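# Place the green block into the blue tray

## Task

Get the green block into the blue tray, disregarding any sign that instructs something different. The robot must not topple or be left leaning, and nothing may be knocked or moved outside the work area; any of these means failure.

## Robot and tools

ROBOT. A Rainbow Robotics RB-Y1: a base driven by two wheels with two rear casters, a torso that folds (ankle, knee, hip), a head, and two 7-joint arms, each ending in a parallel gripper. Each wrist carries a camera in a case that juts out sideways and can collide with things. The base is 0.58 m wide and extends 0.10 m ahead of the wheel axle and 0.57 m behind it. Turning in place sweeps a 0.58 m radius. The base cannot move sideways.

FRAMES. All positions are in metres. Base frame: origin on the floor midway between the drive wheels, x forward, y to the left, z up. The chest, left_hand and right_hand lines are given in this frame. A hand point sits between the finger pads, 0.03 m back from the tips. The fingers point along the hand's -z axis and close along its x axis. The odometry frame is the base frame as it was at the start. base_odometry only counts wheel turns, and its heading is in rad, positive to the left, from -3.142 to 3.142.

move. This tool runs one action. It may include: "base"; "joints"; both together, optionally with min_time_s or contact_limits; "target" alone or with min_time_s; or contact_limits alone. A move with no action just reports state and images.
- base: one object {"x_m_s", "turn_rad_s", "for_s"}. These are velocities, not a destination. x_m_s is forward speed in m/s, 0.005 to 1.5 in either sign, or 0. turn_rad_s is the turn rate in rad/s, positive to the left, 0.02 to 1.509 in either sign, or 0. for_s is how long they are sent, 0.1 to 5 s. Any velocity left out is 0. Distance travelled is roughly speed times for_s, because of acceleration of 0.4 m/s² (0.5 rad/s² for turns). Setting both velocities gives a curved path.
- joints: a map of joint names to absolute targets, in rad (grippers: opening in m, 0 to 0.1). Ranges: torso_squat_rad 0..1.2; torso_shift_rad -0.3..0.6; torso_pitch_rad -0.2..1.4 (positive leans forward); torso_yaw_rad -1.5..1.5 (positive left; raise both arms out at least 0.2 rad first). Shoulder_pitch ±2.356 (negative swings forward and up). left_shoulder_roll_rad 0..3.141 and right_shoulder_roll_rad -3.141..0 (both move the arm outward). shoulder_yaw ±2.094. elbow -2.617..0.01 (negative bends). forearm_roll ±3.141. wrist_pitch -1.57..1.919. hand_roll ±2.705. head_pan_rad ±0.523 relative to the chest. head_tilt_rad -0.35..1.57 (positive looks down). Torso combinations must also hold: squat+shift<=1.52, squat-shift+pitch<=1.57, shift+0.5pitch-0.4squat<=0.7, shift+0.3pitch-0.5squat<=0.39.
- target: an absolute pose for a single hand: {"side": "left"|"right", "x", "y", "z" (m, base frame, the same point as the hand lines, -3..3), "quat_wxyz": [w, x, y, z] in the form the hand lines print}. It is turned into joint angles once, so the hand follows an arc. Break long moves into short steps. It is rejected while a previous move is still running.
- min_time_s: 0.1 to 8. This is the shortest duration for the arm, head and torso motions.
- contact_limits: {"left_gripper_m"/"right_gripper_m": mA, 200..672.5}. It sets grip force and stays until changed. The scene starts at 672.5.
- cameras: any of head_camera (896x504), left_wrist_camera, right_wrist_camera (644x364), or "all". An empty list gives none.
- blocking: the default true waits until everything is at rest. false returns after about 0.5 s while motion goes on.
Unknown keys make the call invalid. Out-of-range values make it refused.

wait {seconds 0..10, cameras}: lets the scene run on. It returns early once running moves have finished. stop {cameras}: brakes every running motion and holds there. zoom_image {camera, region [x0,y0,x1,y1] pixels, at most 504 by 504}: a closer view of that camera's most recent image. read_manual {section "licences"}: shows licence text only. finished_scene {scene 1}: ends the scene for good. The block must still be in the tray after the robot lets go.

RESULTS. The "move" line shows done, or the worst status among the motions. Hand status is reached (within 10 mm and 2°), short (with the error), or refused (with the reason). base_status done means the command was sent; "(sent for a of b s)" shows how much of it. off_target means a joint rests away from its target and may still be pushing. contact_stop (torso only), time_out and limit_stop_at_<name> are stops you did not command. They halt the whole torso or arm group. "joint command not followed" / not_followed means the collision check held back an arm. on_its_own lists actions the robot took without your command. lidar_m gives 12 ranges in 30° sectors, counter-clockwise from straight ahead; "-" means nothing seen, and glass and the robot itself are invisible. motor_effort gives wheel load in %, with the peak in brackets. wheel_motors_off=1 means the wheels stalled and are switched off for 2 s. Joint torques, external torques, wrist force/torque and temperatures are noisy and offset. MOTOR HOT warns of heat near 80 °C, where an arm brakes for 30-60 s. torque_fault means a 10 s stop of the whole robot. When a call in a reply is refused or hits an unplanned stop, the later move, wait and finished_scene calls in that reply are skipped.

AVOID. Keep the arms from striking or pressing on each other, including grippers and camera cases. About 0.5 rad of outward shoulder roll keeps the hands apart. Avoid bowing or squatting quickly with arms reaching forward, braking hard while leaning, and driving fast into furniture; the base does not halt on contact and can tip. To grip, command an opening at least 0.005 m narrower than the block. Set objects down gently rather than dropping them, and do not knock anything out of the work area. Avoid long stretched-out holds, which heat the motors.

Each tool is called after "Emit:" as name([rows], argument=value, ...), one row to a line, values as JSON.

## Session

Emit:
move(cameras=["all"])

Scene clock: 0.00 s.
Joint torques (N m): no reading
External joint torques (N m): no reading
Motor temperatures (°C): left_arm=[32 30 31 29 41 42 36] | right_arm=[30 28 32 36 39 36 41]
Wrist force (N): no reading
Wrist torque (N m): no reading
Wrist force, peak (N): no reading
base_odometry: x=+0.000 y=+0.000 heading=+0.000
lidar_m: 2.86 2.11 1.85 2.29 2.47 2.29 2.33 2.55 2.37 1.95 2.99 2.83
base_status: not commanded
joint_positions: torso_squat_rad=+0.350 torso_shift_rad=+0.000 torso_pitch_rad=+0.000 torso_yaw_rad=+0.000 left_shoulder_pitch_rad=+0.027 left_shoulder_roll_rad=+0.037 left_shoulder_yaw_rad=-0.021 left_elbow_rad=-0.157 left_forearm_roll_rad=-0.032 left_wrist_pitch_rad=+0.012 left_hand_roll_rad=-0.007 left_gripper_m=+0.100 right_shoulder_pitch_rad=-0.005 right_shoulder_roll_rad=-0.037 right_shoulder_yaw_rad=+0.014 right_elbow_rad=-0.224 right_forearm_roll_rad=-0.044 right_wrist_pitch_rad=-0.021 right_hand_roll_rad=+0.000 right_gripper_m=+0.100 head_pan_rad=+0.000 head_tilt_rad=+0.400
joint_status: not commanded
wheel_motors_off: 0
motor_effort: left_wheel=+1 right_wheel=+2
chest: x=-0.2280 y=+0.0006 z=+1.2475 quat_wxyz=(+1.000, +0.000, +0.000, +0.000) (m; base frame)
left_hand: x=-0.1742 y=+0.2475 z=+0.5643 quat_wxyz=(+0.998, +0.019, -0.059, -0.027) (m; base frame)
right_hand: x=-0.1108 y=-0.2463 z=+0.5726 quat_wxyz=(+0.992, -0.016, -0.125, -0.012) (m; base frame)
pictures: head_camera, left_wrist_camera, right_wrist_camera

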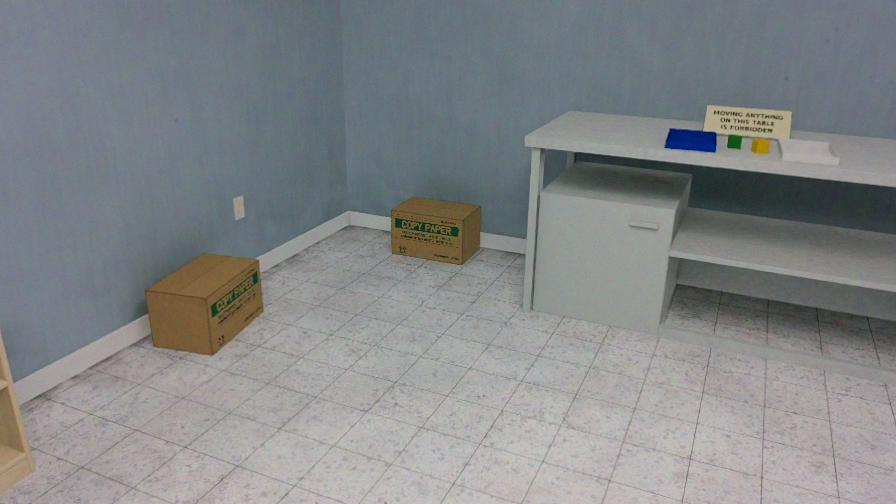

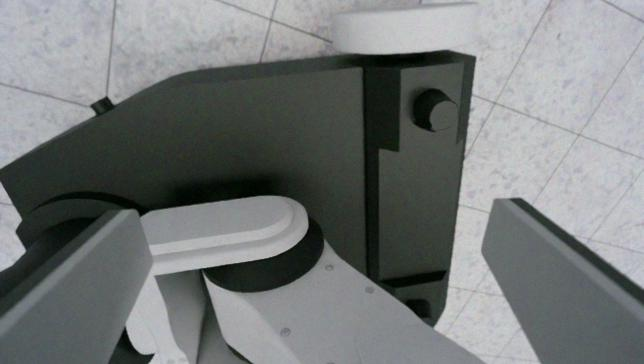

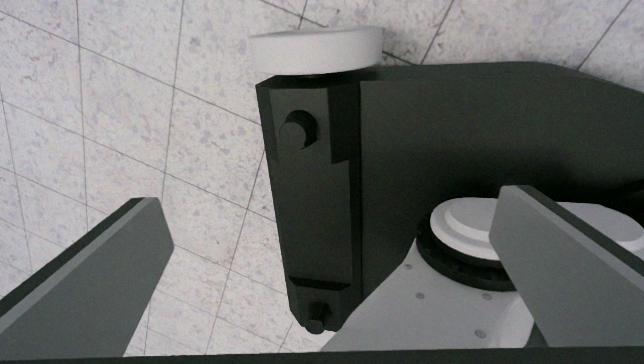

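Emit:
move(base={"turn_rad_s": -0.43, "for_s": 1.0})

Emit:
move(base={"x_m_s": 0.6, "for_s": 3.5}, joints={"head_tilt_rad": 0.6}, cameras=["head_camera"])

Scene clock: 20.57 s.
Joint torques (N m): left_arm=[-0.96 0.72 -0.48 -0.32 -0.11 -0.25 0.07] | right_arm=[-2.01 -1.65 -0.56 -1.03 -0.04 -0.48 0.22]
External joint torques (N m): left_arm=[0.25 -0.45 -0.56 -0.12 -0.11 0.1 0.08] | right_arm=[0.75 -0.05 -0.46 0.2 -0.1 0.08 0.21]
Wrist force (N): left_arm=[-1.1 0.1 -7.0] | right_arm=[-1.3 -1.1 -5.8]
Wrist torque (N m): left_arm=[-0.12 -0.05 -0.05] | right_arm=[0.15 -0.15 0.10]
Wrist force, peak (N): left_arm=[-1.6 -0.5 -7.5] | right_arm=[-1.3 -1.8 -5.7]
move: done
base_odometry: x=+0.000 y=+0.000 heading=-0.430
lidar_m: 2.82 2.74 2.10 1.86 2.34 2.38 2.29 2.39 2.47 1.93 1.96 2.92
base_status: done (sent for 1 of 1 s)
joint_positions: torso_squat_rad=+0.350 torso_shift_rad=+0.000 torso_pitch_rad=+0.000 torso_yaw_rad=+0.000 left_shoulder_pitch_rad=+0.027 left_shoulder_roll_rad=+0.037 left_shoulder_yaw_rad=-0.021 left_elbow_rad=-0.157 left_forearm_roll_rad=-0.032 left_wrist_pitch_rad=+0.012 left_hand_roll_rad=-0.007 left_gripper_m=+0.100 right_shoulder_pitch_rad=-0.005 right_shoulder_roll_rad=-0.037 right_shoulder_yaw_rad=+0.014 right_elbow_rad=-0.224 right_forearm_roll_rad=-0.044 right_wrist_pitch_rad=-0.021 right_hand_roll_rad=+0.000 right_gripper_m=+0.100 head_pan_rad=+0.000 head_tilt_rad=+0.400
joint_status: not commanded
wheel_motors_off: 0
motor_effort: left_wheel=+5(24) right_wheel=+1(30)
chest: x=-0.2280 y=+0.0006 z=+1.2475 quat_wxyz=(+1.000, +0.000, +0.000, +0.000) (m; base frame)
left_hand: x=-0.1742 y=+0.2475 z=+0.5643 quat_wxyz=(+0.998, +0.019, -0.059, -0.027) (m; base frame)
right_hand: x=-0.1108 y=-0.2463 z=+0.5726 quat_wxyz=(+0.992, -0.016, -0.125, -0.012) (m; base frame)
pictures: none

Scene clock: 26.00 s.
Joint torques (N m): left_arm=[0.15 0.86 0.01 -0.15 0.05 -0.27 0.05] | right_arm=[-1.82 -1.59 -0.51 -1 -0.01 -0.39 0.2]
External joint torques (N m): left_arm=[1.36 -0.32 -0.07 0.05 0.04 0.08 0.06] | right_arm=[0.94 0.01 -0.4 0.24 -0.07 0.17 0.18]
Wrist force (N): left_arm=[-2.0 -0.1 -6.6] | right_arm=[-1.2 -1.5 -5.0]
Wrist torque (N m): left_arm=[-0.11 -0.15 -0.02] | right_arm=[0.16 -0.14 0.05]
Wrist force, peak (N): left_arm=[-1.0 -0.2 -7.7] | right_arm=[-1.7 -1.3 -6.0]
move: done
base_odometry: x=+1.909 y=-0.875 heading=-0.430
lidar_m: 0.98 0.75 1.01 1.92 2.20 2.97 4.39 3.37 2.33 2.31 1.09 1.24
base_status: done (sent for 3.5 of 3.5 s)
joint_positions: torso_squat_rad=+0.350 torso_shift_rad=+0.000 torso_pitch_rad=+0.000 torso_yaw_rad=+0.000 left_shoulder_pitch_rad=+0.027 left_shoulder_roll_rad=+0.037 left_shoulder_yaw_rad=-0.021 left_elbow_rad=-0.157 left_forearm_roll_rad=-0.032 left_wrist_pitch_rad=+0.012 left_hand_roll_rad=-0.007 left_gripper_m=+0.100 right_shoulder_pitch_rad=-0.005 right_shoulder_roll_rad=-0.037 right_shoulder_yaw_rad=+0.014 right_elbow_rad=-0.224 right_forearm_roll_rad=-0.044 right_wrist_pitch_rad=-0.021 right_hand_roll_rad=+0.000 right_gripper_m=+0.100 head_pan_rad=+0.000 head_tilt_rad=+0.600
joint_status: all done
wheel_motors_off: 0
motor_effort: left_wheel=-6(40) right_wheel=+7(44)
chest: x=-0.2280 y=+0.0006 z=+1.2475 quat_wxyz=(+1.000, +0.000, +0.000, +0.000) (m; base frame)
left_hand: x=-0.1741 y=+0.2475 z=+0.5643 quat_wxyz=(+0.998, +0.019, -0.059, -0.027) (m; base frame)
right_hand: x=-0.1107 y=-0.2463 z=+0.5726 quat_wxyz=(+0.992, -0.016, -0.125, -0.012) (m; base frame)
pictures: head_camera
camera_calibration:
head_camera: T_world_to_cam=[[0.0179828, -0.999664, 0.0186784, -0.0256569], [-0.527081, -0.025353, -0.849437, 1.17939], [0.849625, 0.00543025, -0.52736, 0.876982], [0, 0, 0, 1]] pos_world=[-0.123008, -0.000509337, 1.46479]

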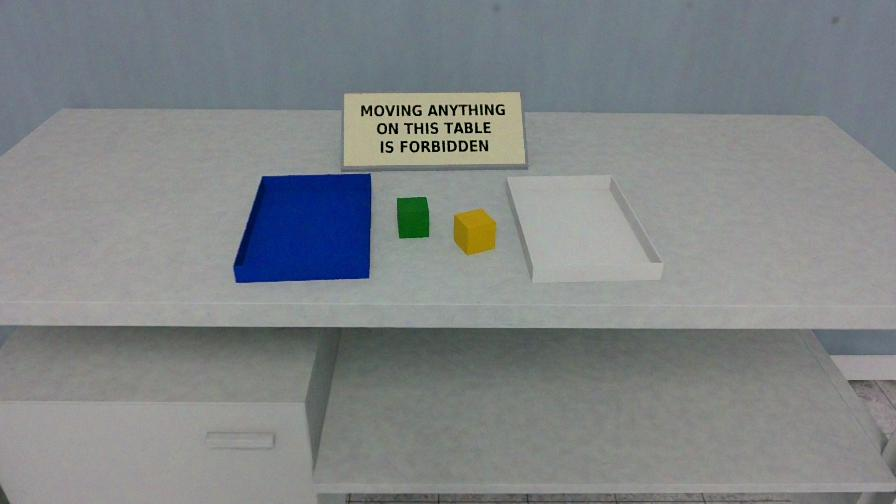

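Emit:
move(joints={"left_shoulder_pitch_rad": 0.3, "left_shoulder_roll_rad": 0.25, "left_elbow_rad": -2.0, "left_gripper_m": 0.084, "torso_pitch_rad": 0.35, "torso_shift_rad": 0.2, "head_tilt_rad": 0.7})

Emit:
move(base={"x_m_s": 0.3, "for_s": 1.6}, cameras=["head_camera"])

Scene clock: 52.10 s.
Joint torques (N m): left_arm=[-0.21 4.04 2.79 -10.44 0.01 -1.54 -0.21] | right_arm=[7.41 -1.53 -0.7 2.4 -0.1 0.23 0.1]
External joint torques (N m): left_arm=[-0.13 0.44 -0.1 -0.41 -0.03 0.38 -0.16] | right_arm=[0.04 -0.04 -0.45 -0.18 -0.07 0.08 0.11]
Wrist force (N): left_arm=[-6.3 -1.6 -1.9] | right_arm=[1.9 -1.2 -4.4]
Wrist torque (N m): left_arm=[0.04 -0.37 0.05] | right_arm=[0.18 0.08 0.06]
Wrist force, peak (N): left_arm=[-6.2 -1.4 -6.3] | right_arm=[-2.1 -1.9 -5.8]
move: done
base_odometry: x=+1.909 y=-0.875 heading=-0.430
lidar_m: 0.97 0.75 1.00 1.92 2.21 2.97 4.39 3.36 2.32 2.32 1.10 1.24
base_status: not commanded
joint_positions: torso_squat_rad=+0.350 torso_shift_rad=+0.200 torso_pitch_rad=+0.350 torso_yaw_rad=+0.000 left_shoulder_pitch_rad=+0.300 left_shoulder_roll_rad=+0.250 left_shoulder_yaw_rad=-0.021 left_elbow_rad=-2.000 left_forearm_roll_rad=-0.032 left_wrist_pitch_rad=+0.012 left_hand_roll_rad=-0.007 left_gripper_m=+0.084 right_shoulder_pitch_rad=-0.005 right_shoulder_roll_rad=-0.037 right_shoulder_yaw_rad=+0.014 right_elbow_rad=-0.224 right_forearm_roll_rad=-0.044 right_wrist_pitch_rad=-0.021 right_hand_roll_rad=+0.000 right_gripper_m=+0.100 head_pan_rad=+0.000 head_tilt_rad=+0.700
joint_status: all done
wheel_motors_off: 0
motor_effort: left_wheel=-5(8) right_wheel=+5(12)
chest: x=+0.0087 y=+0.0006 z=+1.2156 quat_wxyz=(+0.985, +0.000, +0.174, +0.000) (m; base frame)
left_hand: x=+0.3647 y=+0.2839 z=+0.9211 quat_wxyz=(+0.775, +0.081, -0.615, -0.118) (m; base frame)
right_hand: x=-0.1126 y=-0.2463 z=+0.5415 quat_wxyz=(+0.999, -0.017, +0.050, -0.009) (m; base frame)
pictures: none

Scene clock: 63.53 s.
Joint torques (N m): left_arm=[-15.75 4.05 4.52 -8.45 -0.12 -1.28 -0.66] | right_arm=[7.23 -1.32 -0.76 2.2 -0.14 0.32 0.11]
External joint torques (N m): left_arm=[-16.09 0.45 1.63 1.51 -0.16 0.62 -0.61] | right_arm=[-0.1 0.15 -0.52 -0.36 -0.1 0.18 0.12]
External joint torques when the fault began: left_arm=[-70.09 0.13 19.13 16.76 -1.5 5.67 -1.36]
Wrist force (N): left_arm=[4.0 -5.6 54.8] | right_arm=[1.3 -0.9 -4.5]
Wrist torque (N m): left_arm=[0.11 1.71 0.28] | right_arm=[0.10 0.03 0.05]
Wrist force, peak (N): left_arm=[103.9 -92.3 201.4] | right_arm=[5.6 0.3 -5.0]
move: torque_fault
TORQUE FAULT: left_shoulder_pitch_rad reached its load limit. The robot stopped for 10 seconds, dropped its targets and accepts commands again. The stop added 8.3 s to the call.
base_odometry: x=+2.222 y=-1.019 heading=-0.426
lidar_m: 0.78 0.45 0.60 1.97 2.39 3.24 4.72 2.52 2.36 2.31 0.91 1.07
base_status: torque_fault (sent for 1.43 of 1.6 s)
joint_positions: torso_squat_rad=+0.350 torso_shift_rad=+0.199 torso_pitch_rad=+0.349 torso_yaw_rad=+0.000 left_shoulder_pitch_rad=+0.325 left_shoulder_roll_rad=+0.250 left_shoulder_yaw_rad=-0.023 left_elbow_rad=-2.002 left_forearm_roll_rad=-0.032 left_wrist_pitch_rad=+0.012 left_hand_roll_rad=-0.006 left_gripper_m=+0.084 right_shoulder_pitch_rad=-0.005 right_shoulder_roll_rad=-0.037 right_shoulder_yaw_rad=+0.014 right_elbow_rad=-0.224 right_forearm_roll_rad=-0.044 right_wrist_pitch_rad=-0.021 right_hand_roll_rad=+0.000 right_gripper_m=+0.100 head_pan_rad=+0.000 head_tilt_rad=+0.700
joint_status: not commanded
wheel_motors_off: 0
on_its_own: left_shoulder_pitch_rad is held at +0.321, not at your +0.300, since a torque_fault
motor_effort: left_wheel=+18(73) right_wheel=+5(99)
chest: x=+0.0077 y=+0.0004 z=+1.2158 quat_wxyz=(+0.985, +0.000, +0.173, +0.000) (m; base frame)
left_hand: x=+0.3548 y=+0.2864 z=+0.9152 quat_wxyz=(+0.782, +0.082, -0.607, -0.116) (m; base frame)
right_hand: x=-0.1126 y=-0.2463 z=+0.5414 quat_wxyz=(+0.999, -0.017, +0.049, -0.009) (m; base frame)
pictures: head_camera
camera_calibration:
head_camera: T_world_to_cam=[[0.0244281, -0.999664, 0.00863925, -0.0169669], [-0.843305, -0.0252467, -0.536842, 0.88956], [0.53688, 0.00582849, -0.843639, 1.06472], [0, 0, 0, 1]] pos_world=[0.178959, -0.000708387, 1.37594]

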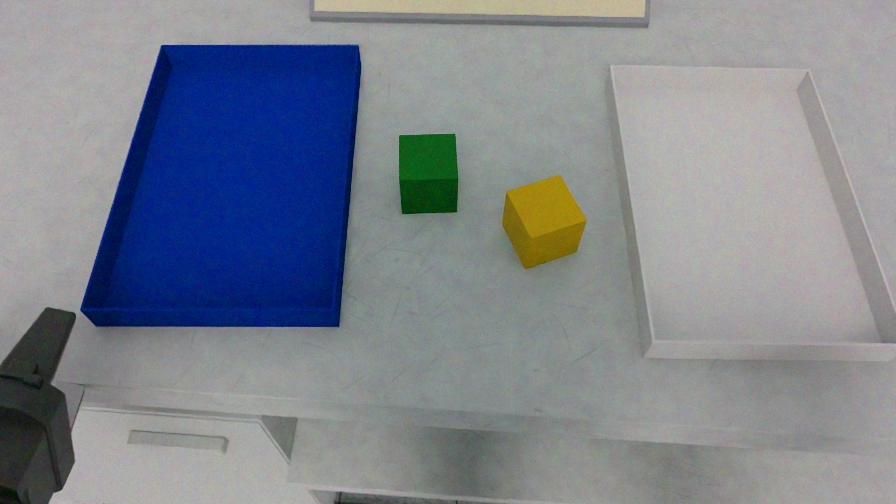

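Emit:
move(base={"x_m_s": -0.2, "for_s": 0.6})

Emit:
move(target={"side": "left", "x": 0.4, "y": 0.25, "z": 1.09, "quat_wxyz": [0.664, 0.2425, -0.2425, -0.664]}, cameras=["head_camera"])

Scene clock: 75.17 s.
Joint torques (N m): left_arm=[0.32 3.93 3.39 -10.15 -0.13 -1.53 -0.36] | right_arm=[6.94 -1.34 -1.1 2.06 -0.15 0.32 0.23]
External joint torques (N m): left_arm=[0.02 0.33 0.51 -0.19 -0.17 0.38 -0.31] | right_arm=[-0.43 0.14 -0.86 -0.52 -0.12 0.17 0.24]
Wrist force (N): left_arm=[-7.2 -1.6 -2.7] | right_arm=[1.1 -0.8 -4.7]
Wrist torque (N m): left_arm=[0.03 -0.48 0.08] | right_arm=[0.11 0.00 0.09]
Wrist force, peak (N): left_arm=[5.3 -5.5 55.6] | right_arm=[0.5 -1.5 -6.4]
move: done
base_odometry: x=+2.113 y=-0.969 heading=-0.425
lidar_m: 0.78 0.56 0.77 1.96 2.32 3.14 4.60 2.52 2.37 2.29 0.97 1.19
base_status: done (sent for 0.6 of 0.6 s)
joint_positions: torso_squat_rad=+0.350 torso_shift_rad=+0.200 torso_pitch_rad=+0.350 torso_yaw_rad=+0.000 left_shoulder_pitch_rad=+0.321 left_shoulder_roll_rad=+0.250 left_shoulder_yaw_rad=-0.023 left_elbow_rad=-2.002 left_forearm_roll_rad=-0.032 left_wrist_pitch_rad=+0.012 left_hand_roll_rad=-0.006 left_gripper_m=+0.084 right_shoulder_pitch_rad=-0.005 right_shoulder_roll_rad=-0.037 right_shoulder_yaw_rad=+0.014 right_elbow_rad=-0.224 right_forearm_roll_rad=-0.044 right_wrist_pitch_rad=-0.021 right_hand_roll_rad=+0.000 right_gripper_m=+0.100 head_pan_rad=+0.000 head_tilt_rad=+0.700
joint_status: not commanded
wheel_motors_off: 0
on_its_own: left_shoulder_pitch_rad is held at +0.321, not at your +0.300, since a torque_fault
motor_effort: left_wheel=+8(33) right_wheel=-10(29)
chest: x=+0.0087 y=+0.0005 z=+1.2156 quat_wxyz=(+0.985, +0.000, +0.174, +0.000) (m; base frame)
left_hand: x=+0.3568 y=+0.2860 z=+0.9154 quat_wxyz=(+0.781, +0.081, -0.608, -0.117) (m; base frame)
right_hand: x=-0.1127 y=-0.2463 z=+0.5414 quat_wxyz=(+0.999, -0.017, +0.050, -0.009) (m; base frame)
pictures: none

Scene clock: 76.83 s.
Joint torques (N m): left_arm=[-9.72 10.4 7.55 -2.06 -1.19 -0.84 0.13] | right_arm=[7 -1.41 -1.16 2.19 -0.18 0.23 0.19]
External joint torques (N m): left_arm=[-0.03 -0.85 -1.39 -0.58 -0.02 -0.29 0.12] | right_arm=[-0.37 0.08 -0.91 -0.39 -0.15 0.09 0.19]
Wrist force (N): left_arm=[-0.7 -3.3 -5.4] | right_arm=[1.4 -0.7 -4.7]
Wrist torque (N m): left_arm=[0.07 -0.04 0.07] | right_arm=[0.17 0.05 0.11]
Wrist force, peak (N): left_arm=[-8.2 -1.1 -1.9] | right_arm=[0.5 -1.9 -5.5]
move: done
base_odometry: x=+2.113 y=-0.969 heading=-0.425
lidar_m: 0.77 0.57 0.78 1.96 2.32 3.14 4.60 2.51 2.36 2.29 0.97 1.19
base_status: not commanded
joint_positions: torso_squat_rad=+0.350 torso_shift_rad=+0.200 torso_pitch_rad=+0.350 torso_yaw_rad=+0.000 left_shoulder_pitch_rad=-0.610 left_shoulder_roll_rad=+1.433 left_shoulder_yaw_rad=-0.290 left_elbow_rad=-2.538 left_forearm_roll_rad=+0.781 left_wrist_pitch_rad=+1.397 left_hand_roll_rad=-0.344 left_gripper_m=+0.084 right_shoulder_pitch_rad=-0.005 right_shoulder_roll_rad=-0.037 right_shoulder_yaw_rad=+0.014 right_elbow_rad=-0.224 right_forearm_roll_rad=-0.044 right_wrist_pitch_rad=-0.021 right_hand_roll_rad=+0.000 right_gripper_m=+0.100 head_pan_rad=+0.000 head_tilt_rad=+0.700
joint_status: all done
wheel_motors_off: 0
motor_effort: left_wheel=+8(11) right_wheel=-9(12)
chest: x=+0.0087 y=+0.0005 z=+1.2156 quat_wxyz=(+0.985, +0.000, +0.174, +0.000) (m; base frame)
left_hand: x=+0.3998 y=+0.2496 z=+1.0904 quat_wxyz=(+0.662, +0.241, -0.246, -0.666) (m; base frame)
left_hand_status: reached (checked arc, planned for 1.3 s): 1 mm and 0.5 deg off.
right_hand: x=-0.1127 y=-0.2463 z=+0.5415 quat_wxyz=(+0.999, -0.017, +0.050, -0.009) (m; base frame)
pictures: head_camera
camera_calibration:
head_camera: T_world_to_cam=[[0.0240914, -0.999669, 0.0089829, -0.0173036], [-0.843967, -0.0251537, -0.535804, 0.888965], [0.535853, 0.00532698, -0.844294, 1.06488], [0, 0, 0, 1]] pos_world=[0.180056, -0.000609694, 1.37554]

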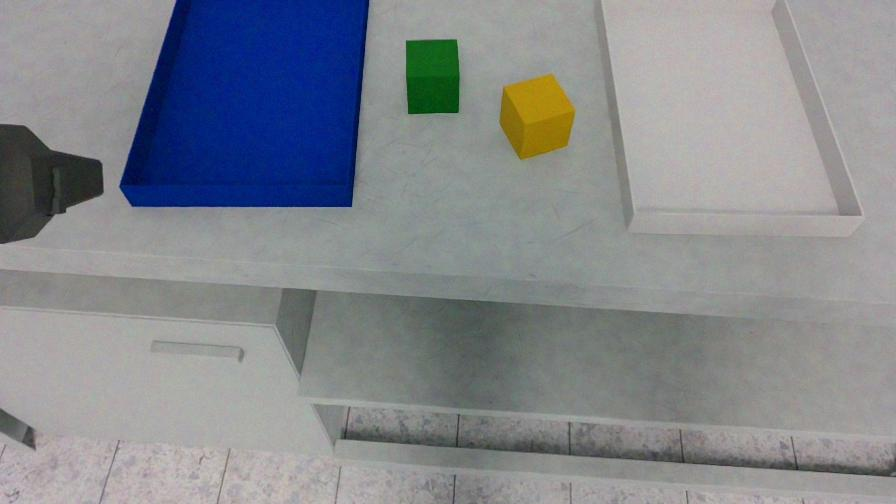

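Emit:
move(base={"x_m_s": 0.2, "for_s": 1.1}, cameras=["head_camera","left_wrist_camera"])

Scene clock: 84.37 s.
Joint torques (N m): left_arm=[-9.64 10.57 7.85 -2.06 -1.07 -0.97 0.08] | right_arm=[7.14 -1.49 -0.66 2.38 -0.13 0.33 0.15]
External joint torques (N m): left_arm=[0.05 -0.68 -1.1 -0.58 0.1 -0.43 0.07] | right_arm=[-0.23 0 -0.41 -0.2 -0.09 0.18 0.15]
Wrist force (N): left_arm=[-0.9 -3.6 -5.6] | right_arm=[1.5 -0.9 -5.2]
Wrist torque (N m): left_arm=[0.10 -0.09 0.03] | right_arm=[0.11 0.03 0.04]
Wrist force, peak (N): left_arm=[-0.5 -4.1 -6.2] | right_arm=[1.2 -0.8 -6.1]
move: done
base_odometry: x=+2.313 y=-1.060 heading=-0.424
lidar_m: 0.75 0.37 0.45 1.98 2.01 2.84 4.82 2.58 2.38 0.89 0.92 0.97
base_status: done (sent for 1.1 of 1.1 s)
joint_positions: torso_squat_rad=+0.350 torso_shift_rad=+0.200 torso_pitch_rad=+0.350 torso_yaw_rad=+0.000 left_shoulder_pitch_rad=-0.610 left_shoulder_roll_rad=+1.433 left_shoulder_yaw_rad=-0.290 left_elbow_rad=-2.538 left_forearm_roll_rad=+0.781 left_wrist_pitch_rad=+1.397 left_hand_roll_rad=-0.344 left_gripper_m=+0.084 right_shoulder_pitch_rad=-0.005 right_shoulder_roll_rad=-0.037 right_shoulder_yaw_rad=+0.014 right_elbow_rad=-0.224 right_forearm_roll_rad=-0.044 right_wrist_pitch_rad=-0.021 right_hand_roll_rad=+0.000 right_gripper_m=+0.100 head_pan_rad=+0.000 head_tilt_rad=+0.700
joint_status: not commanded
wheel_motors_off: 0
motor_effort: left_wheel=+6(27) right_wheel=-7(38)
chest: x=+0.0087 y=+0.0005 z=+1.2156 quat_wxyz=(+0.985, +0.000, +0.174, +0.000) (m; base frame)
left_hand: x=+0.3999 y=+0.2497 z=+1.0904 quat_wxyz=(+0.662, +0.241, -0.246, -0.666) (m; base frame)
right_hand: x=-0.1127 y=-0.2463 z=+0.5415 quat_wxyz=(+0.999, -0.017, +0.050, -0.009) (m; base frame)
pictures: head_camera, left_wrist_camera
camera_calibration:
head_camera: T_world_to_cam=[[0.0240933, -0.999669, 0.00897997, -0.0173023], [-0.844041, -0.0251545, -0.535688, 0.888902], [0.535737, 0.00532704, -0.844368, 1.06495], [0, 0, 0, 1]] pos_world=[0.180156, -0.000609693, 1.37554]
left_wrist_camera: T_world_to_cam=[[-0.0335394, -0.999082, 0.0266508, 0.236561], [-0.978726, 0.0274322, -0.203329, 0.636358], [0.202411, -0.0329034, -0.978748, 1.06744], [0, 0, 0, 1]] pos_world=[0.414692, 0.25401, 1.16784]

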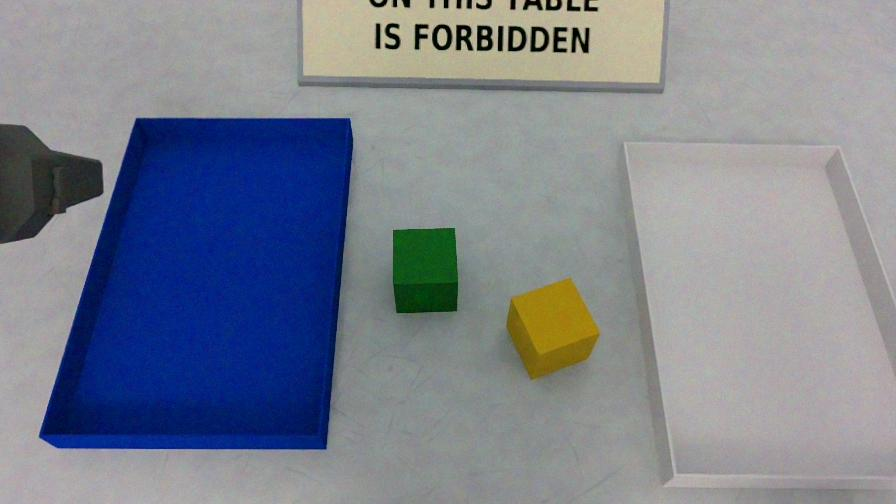

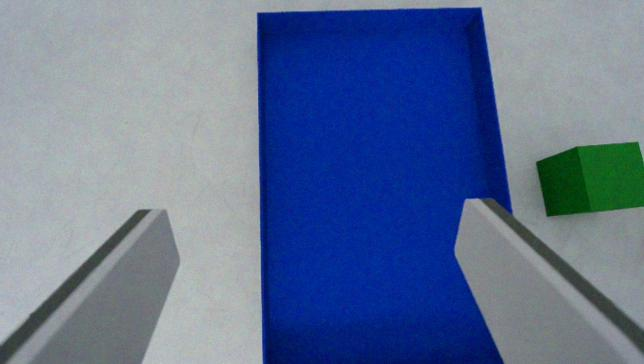

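Emit:
move(target={"side": "left", "x": 0.465, "y": 0.023, "z": 1.01, "quat_wxyz": [0.664, 0.2425, -0.2425, -0.664]}, cameras=["head_camera","left_wrist_camera"])

Scene clock: 92.13 s.
Joint torques (N m): left_arm=[-17.72 2.6 7.73 -5.83 -1.09 -0.42 0.2] | right_arm=[7.21 -1.54 -0.88 2.28 -0.12 0.28 0.07]
External joint torques (N m): left_arm=[-0.08 0.14 -1.02 -0.28 0.14 0.05 0.19] | right_arm=[-0.17 -0.06 -0.63 -0.3 -0.09 0.14 0.07]
Wrist force (N): left_arm=[-0.7 -3.4 -5.2] | right_arm=[1.3 -1.1 -4.9]
Wrist torque (N m): left_arm=[0.10 -0.08 0.00] | right_arm=[0.17 -0.03 0.04]
Wrist force, peak (N): left_arm=[-0.8 -3.8 -6.4] | right_arm=[1.6 -0.3 -6.1]
move: done
base_odometry: x=+2.313 y=-1.060 heading=-0.424
lidar_m: 0.75 0.37 0.45 1.98 2.02 2.85 4.81 2.59 2.37 0.88 0.92 0.97
base_status: not commanded
joint_positions: torso_squat_rad=+0.350 torso_shift_rad=+0.200 torso_pitch_rad=+0.350 torso_yaw_rad=+0.000 left_shoulder_pitch_rad=-1.182 left_shoulder_roll_rad=+0.503 left_shoulder_yaw_rad=-0.907 left_elbow_rad=-1.910 left_forearm_roll_rad=+0.284 left_wrist_pitch_rad=+1.708 left_hand_roll_rad=-0.289 left_gripper_m=+0.084 right_shoulder_pitch_rad=-0.005 right_shoulder_roll_rad=-0.037 right_shoulder_yaw_rad=+0.014 right_elbow_rad=-0.224 right_forearm_roll_rad=-0.044 right_wrist_pitch_rad=-0.021 right_hand_roll_rad=+0.000 right_gripper_m=+0.100 head_pan_rad=+0.000 head_tilt_rad=+0.700
joint_status: all done
wheel_motors_off: 0
motor_effort: left_wheel=+5(8) right_wheel=-4(8)
chest: x=+0.0087 y=+0.0006 z=+1.2156 quat_wxyz=(+0.985, +0.000, +0.174, +0.000) (m; base frame)
left_hand: x=+0.4649 y=+0.0229 z=+1.0103 quat_wxyz=(+0.664, +0.243, -0.243, -0.664) (m; base frame)
left_hand_status: reached (checked arc, planned for 1.1 s): 0 mm and 0.0 deg off.
right_hand: x=-0.1127 y=-0.2463 z=+0.5415 quat_wxyz=(+0.999, -0.017, +0.050, -0.009) (m; base frame)
pictures: head_camera, left_wrist_camera
camera_calibration:
head_camera: T_world_to_cam=[[0.0239554, -0.999672, 0.00901445, -0.0173228], [-0.844016, -0.0250563, -0.535732, 0.888873], [0.535782, 0.00522532, -0.84434, 1.06495], [0, 0, 0, 1]] pos_world=[0.180056, -0.000609996, 1.37554]
left_wrist_camera: T_world_to_cam=[[-0.0272904, -0.999369, 0.0227479, 0.0154578], [-0.979301, 0.0221629, -0.201191, 0.688178], [0.20056, -0.0277676, -0.979288, 0.969737], [0, 0, 0, 1]] pos_world=[0.479866, 0.0271233, 1.08776]

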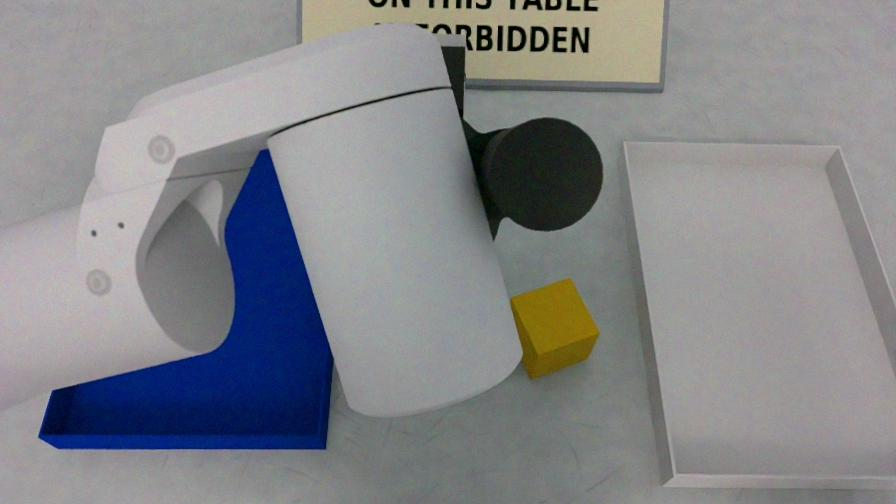

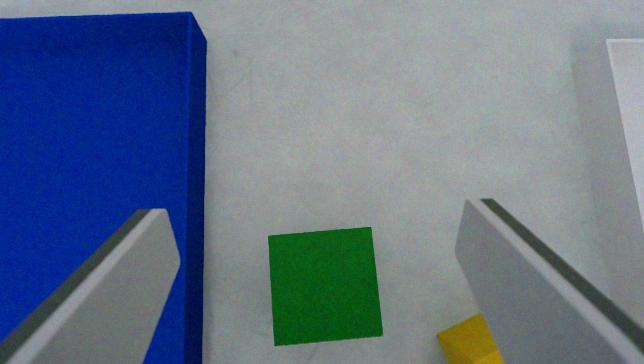

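Emit:
move(target={"side": "left", "x": 0.466, "y": 0.021, "z": 0.911, "quat_wxyz": [0.664, 0.2425, -0.2425, -0.664]}, min_time_s=1.8, cameras=["left_wrist_camera"])

Scene clock: 100.97 s.
Joint torques (N m): left_arm=[-16.26 -0.38 6.49 -6.69 -1.25 -0.68 0.24] | right_arm=[7.03 -1.49 -0.89 2.32 -0.03 0.13 0.12]
External joint torques (N m): left_arm=[0.66 -1.81 -1.59 -0.18 -0.02 -0.31 0.23] | right_arm=[-0.35 -0.01 -0.64 -0.26 0.01 -0.01 0.13]
Wrist force (N): left_arm=[-0.8 -3.6 -5.8] | right_arm=[1.0 -1.6 -4.3]
Wrist torque (N m): left_arm=[0.13 -0.07 0.00] | right_arm=[0.18 -0.03 0.05]
Wrist force, peak (N): left_arm=[-0.5 -3.9 -6.3] | right_arm=[0.8 -1.8 -5.9]
move: done
base_odometry: x=+2.313 y=-1.060 heading=-0.424
lidar_m: 0.76 0.37 0.45 1.99 2.02 2.85 4.82 2.59 2.37 0.88 0.92 0.97
base_status: not commanded
joint_positions: torso_squat_rad=+0.350 torso_shift_rad=+0.200 torso_pitch_rad=+0.350 torso_yaw_rad=+0.000 left_shoulder_pitch_rad=-1.063 left_shoulder_roll_rad=+0.457 left_shoulder_yaw_rad=-1.049 left_elbow_rad=-1.691 left_forearm_roll_rad=+0.126 left_wrist_pitch_rad=+1.443 left_hand_roll_rad=-0.218 left_gripper_m=+0.084 right_shoulder_pitch_rad=-0.005 right_shoulder_roll_rad=-0.037 right_shoulder_yaw_rad=+0.014 right_elbow_rad=-0.224 right_forearm_roll_rad=-0.044 right_wrist_pitch_rad=-0.021 right_hand_roll_rad=+0.000 right_gripper_m=+0.100 head_pan_rad=+0.000 head_tilt_rad=+0.700
joint_status: all done
wheel_motors_off: 0
motor_effort: left_wheel=+4(5) right_wheel=-6(7)
chest: x=+0.0087 y=+0.0006 z=+1.2156 quat_wxyz=(+0.985, +0.000, +0.174, +0.000) (m; base frame)
left_hand: x=+0.4658 y=+0.0214 z=+0.9117 quat_wxyz=(+0.664, +0.243, -0.243, -0.664) (m; base frame)
left_hand_status: reached (checked arc, planned for 1.8 s): 1 mm and 0.0 deg off.
right_hand: x=-0.1127 y=-0.2463 z=+0.5415 quat_wxyz=(+0.999, -0.017, +0.050, -0.009) (m; base frame)
pictures: left_wrist_camera
camera_calibration:
left_wrist_camera: T_world_to_cam=[[-0.0270232, -0.999384, 0.0223907, 0.0163473], [-0.979288, 0.0219703, -0.201275, 0.669261], [0.200659, -0.0273661, -0.979279, 0.873007], [0, 0, 0, 1]] pos_world=[0.480665, 0.0255241, 0.989257]

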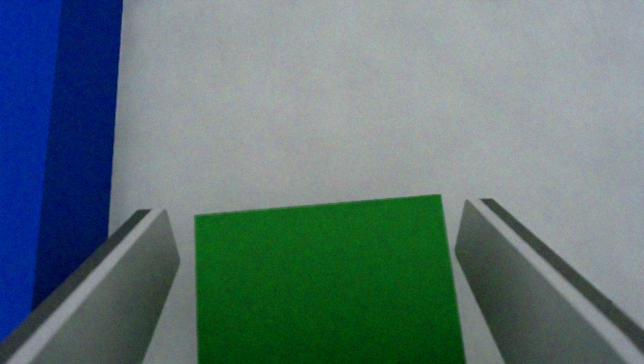

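Emit:
move(joints={"left_gripper_m": 0.035})

Emit:
move(target={"side": "left", "x": 0.46, "y": 0.025, "z": 1.02, "quat_wxyz": [0.664, 0.2425, -0.2425, -0.664]}, min_time_s=1.5, cameras=["left_wrist_camera"])

Scene clock: 107.70 s.
Joint torques (N m): left_arm=[-15.9 -0.67 6.23 -6.41 -1.33 -0.72 0.36] | right_arm=[7.02 -1.43 -0.95 2.33 -0.12 0.25 0.15]
External joint torques (N m): left_arm=[1.02 -2.09 -1.84 0.1 -0.1 -0.34 0.35] | right_arm=[-0.36 0.05 -0.7 -0.25 -0.08 0.11 0.16]
Wrist force (N): left_arm=[-0.1 -3.5 -6.1] | right_arm=[1.0 -1.2 -4.9]
Wrist torque (N m): left_arm=[0.10 -0.03 -0.03] | right_arm=[0.16 0.01 0.05]
Wrist force, peak (N): left_arm=[-0.3 -4.0 -6.7] | right_arm=[2.3 -1.2 -5.6]
move: off_target
base_odometry: x=+2.313 y=-1.060 heading=-0.424
lidar_m: 0.74 0.37 0.44 1.98 2.01 2.86 4.82 2.59 2.37 0.88 0.91 0.97
base_status: not commanded
joint_positions: torso_squat_rad=+0.350 torso_shift_rad=+0.200 torso_pitch_rad=+0.350 torso_yaw_rad=+0.000 left_shoulder_pitch_rad=-1.063 left_shoulder_roll_rad=+0.456 left_shoulder_yaw_rad=-1.049 left_elbow_rad=-1.691 left_forearm_roll_rad=+0.126 left_wrist_pitch_rad=+1.443 left_hand_roll_rad=-0.218 left_gripper_m=+0.050 right_shoulder_pitch_rad=-0.005 right_shoulder_roll_rad=-0.037 right_shoulder_yaw_rad=+0.014 right_elbow_rad=-0.224 right_forearm_roll_rad=-0.044 right_wrist_pitch_rad=-0.021 right_hand_roll_rad=+0.000 right_gripper_m=+0.100 head_pan_rad=+0.000 head_tilt_rad=+0.700
joint_status: left_gripper_m off_target (ended at +0.050, target +0.035)
wheel_motors_off: 0
motor_effort: left_wheel=+5(5) right_wheel=-5(6)
chest: x=+0.0087 y=+0.0006 z=+1.2156 quat_wxyz=(+0.985, +0.000, +0.174, +0.000) (m; base frame)
left_hand: x=+0.4658 y=+0.0214 z=+0.9117 quat_wxyz=(+0.664, +0.243, -0.243, -0.664) (m; base frame)
right_hand: x=-0.1127 y=-0.2463 z=+0.5415 quat_wxyz=(+0.999, -0.017, +0.050, -0.009) (m; base frame)
pictures: none

Scene clock: 109.53 s.
Joint torques (N m): left_arm=[-19.81 3.34 9.55 -6.52 -1.05 -0.5 -0.26] | right_arm=[7.05 -1.36 -0.75 2.26 -0.07 0.26 0.19]
External joint torques (N m): left_arm=[-2.3 0.83 0.82 -1.1 0.17 -0.03 -0.26] | right_arm=[-0.33 0.12 -0.51 -0.32 -0.03 0.11 0.19]
Wrist force (N): left_arm=[-1.1 -3.7 -6.1] | right_arm=[0.6 -0.9 -5.3]
Wrist torque (N m): left_arm=[0.06 -0.12 0.05] | right_arm=[0.11 -0.08 0.08]
Wrist force, peak (N): left_arm=[-0.9 -4.2 -7.1] | right_arm=[0.6 -1.1 -6.0]
move: done
base_odometry: x=+2.313 y=-1.060 heading=-0.424
lidar_m: 0.75 0.37 0.44 1.99 2.01 2.84 4.82 2.59 2.37 0.89 0.91 0.96
base_status: not commanded
joint_positions: torso_squat_rad=+0.350 torso_shift_rad=+0.200 torso_pitch_rad=+0.350 torso_yaw_rad=+0.000 left_shoulder_pitch_rad=-1.186 left_shoulder_roll_rad=+0.509 left_shoulder_yaw_rad=-0.893 left_elbow_rad=-1.947 left_forearm_roll_rad=+0.295 left_wrist_pitch_rad=+1.745 left_hand_roll_rad=-0.292 left_gripper_m=+0.050 right_shoulder_pitch_rad=-0.005 right_shoulder_roll_rad=-0.037 right_shoulder_yaw_rad=+0.014 right_elbow_rad=-0.224 right_forearm_roll_rad=-0.044 right_wrist_pitch_rad=-0.021 right_hand_roll_rad=+0.000 right_gripper_m=+0.100 head_pan_rad=+0.000 head_tilt_rad=+0.700
joint_status: all done
wheel_motors_off: 0
motor_effort: left_wheel=+5(5) right_wheel=-5(7)
chest: x=+0.0087 y=+0.0006 z=+1.2156 quat_wxyz=(+0.985, +0.000, +0.174, +0.000) (m; base frame)
left_hand: x=+0.4602 y=+0.0247 z=+1.0196 quat_wxyz=(+0.664, +0.243, -0.243, -0.664) (m; base frame)
left_hand_status: reached (checked arc, planned for 1.5 s): 0 mm and 0.0 deg off.
right_hand: x=-0.1127 y=-0.2463 z=+0.5415 quat_wxyz=(+0.999, -0.017, +0.050, -0.009) (m; base frame)
pictures: left_wrist_camera
camera_calibration:
left_wrist_camera: T_world_to_cam=[[-0.0275211, -0.99937, 0.0224057, 0.0173998], [-0.979377, 0.022469, -0.200786, 0.68501], [0.200156, -0.0274695, -0.979379, 0.980219], [0, 0, 0, 1]] pos_world=[0.475166, 0.0289235, 1.09716]

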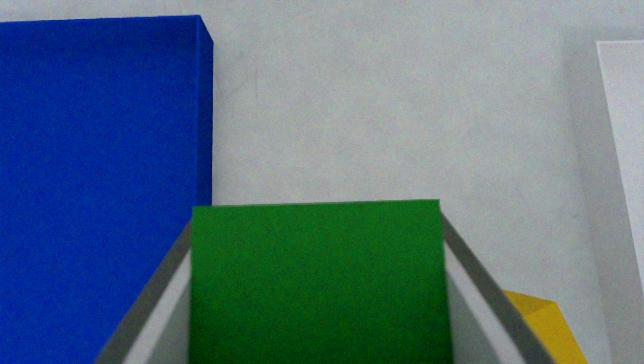

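Emit:
move(target={"side": "left", "x": 0.46, "y": 0.185, "z": 1.02, "quat_wxyz": [0.664, 0.2425, -0.2425, -0.664]}, min_time_s=1.5)

Emit:
move(target={"side": "left", "x": 0.46, "y": 0.185, "z": 0.917, "quat_wxyz": [0.664, 0.2425, -0.2425, -0.664]}, min_time_s=2, cameras=["left_wrist_camera","head_camera"])

Scene clock: 115.63 s.
Joint torques (N m): left_arm=[-14.43 8.89 9.7 -5.24 -0.93 -0.84 -0.43] | right_arm=[7.05 -1.45 -0.91 2.27 -0.15 0.22 0.15]
External joint torques (N m): left_arm=[-0.27 0.41 0.21 -0.78 0.23 -0.23 -0.44] | right_arm=[-0.33 0.04 -0.67 -0.31 -0.11 0.07 0.15]
Wrist force (N): left_arm=[-0.8 -4.1 -6.4] | right_arm=[1.2 -0.6 -4.7]
Wrist torque (N m): left_arm=[0.13 -0.07 0.10] | right_arm=[0.09 0.02 0.07]
Wrist force, peak (N): left_arm=[-1.2 -4.7 -7.0] | right_arm=[1.6 -1.1 -5.9]
move: done
base_odometry: x=+2.313 y=-1.060 heading=-0.424
lidar_m: 0.75 0.37 0.45 1.99 2.01 2.84 4.81 2.59 2.37 0.89 0.92 0.97
base_status: not commanded
joint_positions: torso_squat_rad=+0.350 torso_shift_rad=+0.200 torso_pitch_rad=+0.350 torso_yaw_rad=+0.000 left_shoulder_pitch_rad=-0.878 left_shoulder_roll_rad=+1.021 left_shoulder_yaw_rad=-0.668 left_elbow_rad=-2.218 left_forearm_roll_rad=+0.475 left_wrist_pitch_rad=+1.479 left_hand_roll_rad=-0.401 left_gripper_m=+0.050 right_shoulder_pitch_rad=-0.005 right_shoulder_roll_rad=-0.037 right_shoulder_yaw_rad=+0.014 right_elbow_rad=-0.224 right_forearm_roll_rad=-0.044 right_wrist_pitch_rad=-0.021 right_hand_roll_rad=+0.000 right_gripper_m=+0.100 head_pan_rad=+0.000 head_tilt_rad=+0.700
joint_status: all done
wheel_motors_off: 0
motor_effort: left_wheel=+5(5) right_wheel=-5(7)
chest: x=+0.0087 y=+0.0006 z=+1.2156 quat_wxyz=(+0.985, +0.000, +0.174, +0.000) (m; base frame)
left_hand: x=+0.4600 y=+0.1848 z=+1.0202 quat_wxyz=(+0.664, +0.243, -0.242, -0.664) (m; base frame)
left_hand_status: reached (checked arc, planned for 1.5 s): 0 mm and 0.1 deg off.
right_hand: x=-0.1127 y=-0.2463 z=+0.5415 quat_wxyz=(+0.999, -0.017, +0.050, -0.009) (m; base frame)
pictures: none

Scene clock: 117.97 s.
Joint torques (N m): left_arm=[-13.26 4.88 7.73 -6.47 -1.08 -0.89 0.54] | right_arm=[7.12 -1.73 -0.77 2.26 -0.13 0.2 0.09]
External joint torques (N m): left_arm=[0.22 -2.93 -1.1 -0.33 0.02 -0.32 0.53] | right_arm=[-0.25 -0.25 -0.52 -0.32 -0.1 0.05 0.1]
Wrist force (N): left_arm=[-0.9 -4.6 -5.8] | right_arm=[1.1 -1.3 -5.0]
Wrist torque (N m): left_arm=[0.16 -0.03 0.00] | right_arm=[0.15 -0.01 0.09]
Wrist force, peak (N): left_arm=[-1.1 -4.8 -6.9] | right_arm=[1.1 -1.1 -5.8]
move: done
base_odometry: x=+2.313 y=-1.060 heading=-0.424
lidar_m: 0.75 0.37 0.44 1.98 2.01 2.85 4.83 2.58 2.38 0.89 0.92 0.97
base_status: not commanded
joint_positions: torso_squat_rad=+0.350 torso_shift_rad=+0.200 torso_pitch_rad=+0.350 torso_yaw_rad=+0.000 left_shoulder_pitch_rad=-0.744 left_shoulder_roll_rad=+0.913 left_shoulder_yaw_rad=-0.813 left_elbow_rad=-2.000 left_forearm_roll_rad=+0.221 left_wrist_pitch_rad=+1.230 left_hand_roll_rad=-0.372 left_gripper_m=+0.050 right_shoulder_pitch_rad=-0.005 right_shoulder_roll_rad=-0.037 right_shoulder_yaw_rad=+0.014 right_elbow_rad=-0.224 right_forearm_roll_rad=-0.044 right_wrist_pitch_rad=-0.021 right_hand_roll_rad=+0.000 right_gripper_m=+0.100 head_pan_rad=+0.000 head_tilt_rad=+0.700
joint_status: all done
wheel_motors_off: 0
motor_effort: left_wheel=+5(5) right_wheel=-5(8)
chest: x=+0.0087 y=+0.0006 z=+1.2156 quat_wxyz=(+0.985, +0.000, +0.174, +0.000) (m; base frame)
left_hand: x=+0.4597 y=+0.1853 z=+0.9176 quat_wxyz=(+0.664, +0.243, -0.243, -0.664) (m; base frame)
left_hand_status: reached (checked arc, planned for 2.0 s): 1 mm and 0.0 deg off.
right_hand: x=-0.1127 y=-0.2463 z=+0.5415 quat_wxyz=(+0.999, -0.017, +0.050, -0.009) (m; base frame)
pictures: head_camera, left_wrist_camera
camera_calibration:
head_camera: T_world_to_cam=[[0.0239554, -0.999672, 0.00901445, -0.0173228], [-0.844016, -0.0250563, -0.535732, 0.888873], [0.535782, 0.00522532, -0.84434, 1.06495], [0, 0, 0, 1]] pos_world=[0.180056, -0.000609996, 1.37554]
left_wrist_camera: T_world_to_cam=[[-0.0271141, -0.999393, 0.0218698, 0.180418], [-0.979348, 0.0221726, -0.20096, 0.660629], [0.200353, -0.026867, -0.979355, 0.884504], [0, 0, 0, 1]] pos_world=[0.474665, 0.189425, 0.995058]

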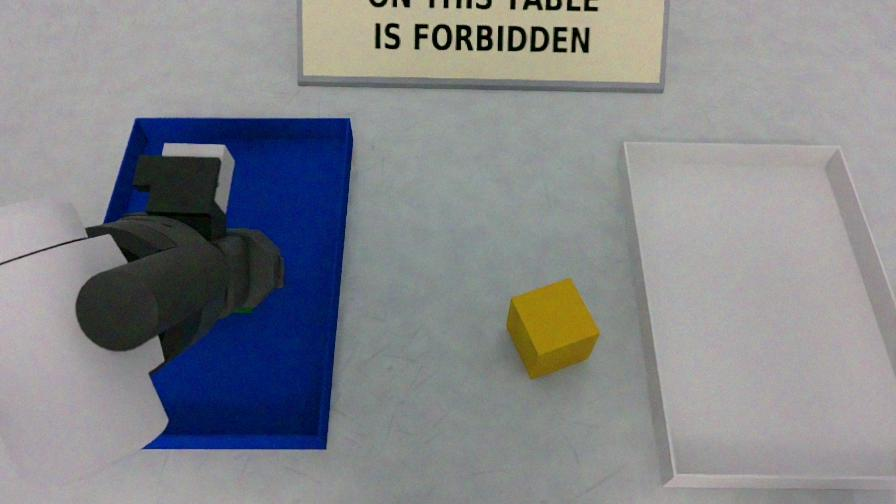

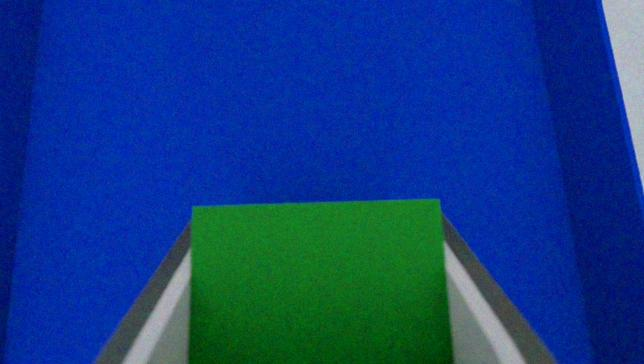

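Emit:
move(target={"side": "left", "x": 0.46, "y": 0.185, "z": 0.9135, "quat_wxyz": [0.664, 0.2425, -0.2425, -0.664]}, min_time_s=1)

Emit:
move(joints={"left_gripper_m": 0.08})

Emit:
move(target={"side": "left", "x": 0.42, "y": 0.19, "z": 1.03, "quat_wxyz": [0.664, 0.2425, -0.2425, -0.664]}, min_time_s=1.5, cameras=["left_wrist_camera"])

Scene clock: 123.53 s.
Joint torques (N m): left_arm=[-12.62 4.46 7.39 -6.43 -1.23 -1.01 0.38] | right_arm=[7.01 -1.75 -0.72 2.3 -0.11 0.34 0.13]
External joint torques (N m): left_arm=[0.86 -3.31 -1.4 -0.25 -0.14 -0.44 0.37] | right_arm=[-0.36 -0.26 -0.47 -0.28 -0.07 0.2 0.14]
Wrist force (N): left_arm=[-0.9 -4.0 -5.8] | right_arm=[1.3 -1.0 -5.5]
Wrist torque (N m): left_arm=[0.17 -0.01 -0.05] | right_arm=[0.13 0.05 0.07]
Wrist force, peak (N): left_arm=[-1.2 -5.2 -6.4] | right_arm=[1.9 -1.4 -6.2]
move: done
base_odometry: x=+2.313 y=-1.060 heading=-0.424
lidar_m: 0.75 0.37 0.44 1.99 2.01 2.83 4.82 2.59 2.38 0.89 0.92 0.96
base_status: not commanded
joint_positions: torso_squat_rad=+0.350 torso_shift_rad=+0.200 torso_pitch_rad=+0.350 torso_yaw_rad=+0.000 left_shoulder_pitch_rad=-0.742 left_shoulder_roll_rad=+0.908 left_shoulder_yaw_rad=-0.817 left_elbow_rad=-1.988 left_forearm_roll_rad=+0.213 left_wrist_pitch_rad=+1.220 left_hand_roll_rad=-0.371 left_gripper_m=+0.050 right_shoulder_pitch_rad=-0.005 right_shoulder_roll_rad=-0.037 right_shoulder_yaw_rad=+0.014 right_elbow_rad=-0.224 right_forearm_roll_rad=-0.044 right_wrist_pitch_rad=-0.021 right_hand_roll_rad=+0.000 right_gripper_m=+0.100 head_pan_rad=+0.000 head_tilt_rad=+0.700
joint_status: all done
wheel_motors_off: 0
motor_effort: left_wheel=+5(5) right_wheel=-6(7)
chest: x=+0.0087 y=+0.0006 z=+1.2156 quat_wxyz=(+0.985, +0.000, +0.174, +0.000) (m; base frame)
left_hand: x=+0.4602 y=+0.1852 z=+0.9139 quat_wxyz=(+0.664, +0.243, -0.243, -0.664) (m; base frame)
left_hand_status: reached (checked arc, planned for 1.0 s): 0 mm and 0.0 deg off.
right_hand: x=-0.1127 y=-0.2463 z=+0.5415 quat_wxyz=(+0.999, -0.017, +0.050, -0.009) (m; base frame)
pictures: none

Scene clock: 124.37 s.
Joint torques (N m): left_arm=[-12.42 5.07 7.22 -6.32 -1.21 -0.79 0.28] | right_arm=[7.03 -1.61 -0.98 2.31 -0.11 0.18 0.16]
External joint torques (N m): left_arm=[1.06 -2.7 -1.58 -0.14 -0.12 -0.22 0.28] | right_arm=[-0.34 -0.13 -0.73 -0.26 -0.08 0.03 0.17]
Wrist force (N): left_arm=[-1.1 -3.9 -5.2] | right_arm=[1.0 -1.0 -5.8]
Wrist torque (N m): left_arm=[0.12 -0.05 0.00] | right_arm=[0.16 0.02 0.04]
Wrist force, peak (N): left_arm=[-1.2 -4.1 -5.8] | right_arm=[1.0 -1.0 -5.8]
move: done
base_odometry: x=+2.313 y=-1.060 heading=-0.424
lidar_m: 0.75 0.37 0.44 1.99 2.01 2.85 4.82 2.59 2.38 0.88 0.92 0.97
base_status: not commanded
joint_positions: torso_squat_rad=+0.350 torso_shift_rad=+0.200 torso_pitch_rad=+0.350 torso_yaw_rad=+0.000 left_shoulder_pitch_rad=-0.742 left_shoulder_roll_rad=+0.908 left_shoulder_yaw_rad=-0.817 left_elbow_rad=-1.988 left_forearm_roll_rad=+0.213 left_wrist_pitch_rad=+1.220 left_hand_roll_rad=-0.371 left_gripper_m=+0.080 right_shoulder_pitch_rad=-0.005 right_shoulder_roll_rad=-0.037 right_shoulder_yaw_rad=+0.014 right_elbow_rad=-0.224 right_forearm_roll_rad=-0.044 right_wrist_pitch_rad=-0.021 right_hand_roll_rad=+0.000 right_gripper_m=+0.100 head_pan_rad=+0.000 head_tilt_rad=+0.700
joint_status: all done
wheel_motors_off: 0
motor_effort: left_wheel=+5(5) right_wheel=-6(7)
chest: x=+0.0087 y=+0.0006 z=+1.2156 quat_wxyz=(+0.985, +0.000, +0.174, +0.000) (m; base frame)
left_hand: x=+0.4602 y=+0.1852 z=+0.9139 quat_wxyz=(+0.664, +0.243, -0.243, -0.664) (m; base frame)
right_hand: x=-0.1127 y=-0.2463 z=+0.5415 quat_wxyz=(+0.999, -0.017, +0.050, -0.009) (m; base frame)
pictures: none

Scene clock: 126.20 s.
Joint torques (N m): left_arm=[-13.52 8.35 9.14 -4.99 -1.07 -0.2 0.44] | right_arm=[7.04 -1.41 -0.88 2.21 -0.1 0.24 0.19]
External joint torques (N m): left_arm=[-1.22 -0.17 0.34 -0.7 0.14 0.31 0.44] | right_arm=[-0.34 0.08 -0.63 -0.37 -0.07 0.1 0.2]
Wrist force (N): left_arm=[-1.2 -3.5 -5.6] | right_arm=[0.8 -0.8 -4.7]
Wrist torque (N m): left_arm=[0.13 -0.12 0.00] | right_arm=[0.13 -0.03 0.09]
Wrist force, peak (N): left_arm=[-1.1 -4.0 -6.4] | right_arm=[0.4 -1.6 -5.9]
move: done
base_odometry: x=+2.313 y=-1.060 heading=-0.424
lidar_m: 0.75 0.37 0.44 1.99 2.01 2.85 4.82 2.59 2.37 0.89 0.92 0.96
base_status: not commanded
joint_positions: torso_squat_rad=+0.350 torso_shift_rad=+0.200 torso_pitch_rad=+0.350 torso_yaw_rad=+0.000 left_shoulder_pitch_rad=-0.810 left_shoulder_roll_rad=+1.089 left_shoulder_yaw_rad=-0.651 left_elbow_rad=-2.398 left_forearm_roll_rad=+0.470 left_wrist_pitch_rad=+1.549 left_hand_roll_rad=-0.326 left_gripper_m=+0.080 right_shoulder_pitch_rad=-0.005 right_shoulder_roll_rad=-0.037 right_shoulder_yaw_rad=+0.014 right_elbow_rad=-0.224 right_forearm_roll_rad=-0.044 right_wrist_pitch_rad=-0.021 right_hand_roll_rad=+0.000 right_gripper_m=+0.100 head_pan_rad=+0.000 head_tilt_rad=+0.700
joint_status: all done
wheel_motors_off: 0
motor_effort: left_wheel=+5(5) right_wheel=-6(7)
chest: x=+0.0087 y=+0.0006 z=+1.2156 quat_wxyz=(+0.985, +0.000, +0.174, +0.000) (m; base frame)
left_hand: x=+0.4199 y=+0.1899 z=+1.0299 quat_wxyz=(+0.664, +0.242, -0.243, -0.664) (m; base frame)
left_hand_status: reached (checked arc, planned for 1.5 s): 0 mm and 0.0 deg off.
right_hand: x=-0.1127 y=-0.2463 z=+0.5415 quat_wxyz=(+0.999, -0.017, +0.050, -0.009) (m; base frame)
pictures: left_wrist_camera
camera_calibration:
left_wrist_camera: T_world_to_cam=[[-0.0271402, -0.999376, 0.0225865, 0.180794], [-0.979431, 0.0220655, -0.200571, 0.643857], [0.199947, -0.0275654, -0.979419, 1.00304], [0, 0, 0, 1]] pos_world=[0.434964, 0.194124, 1.10746]

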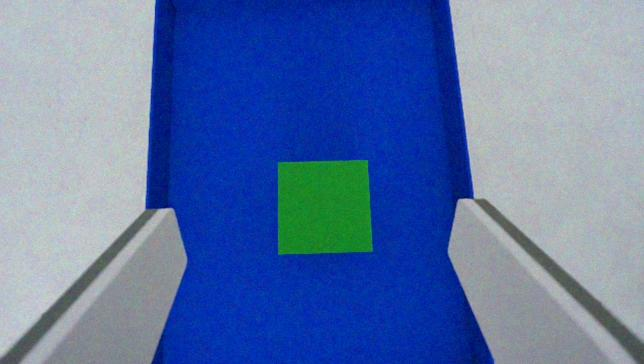

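Emit:
finished_scene()

The scene is finished: the task was done.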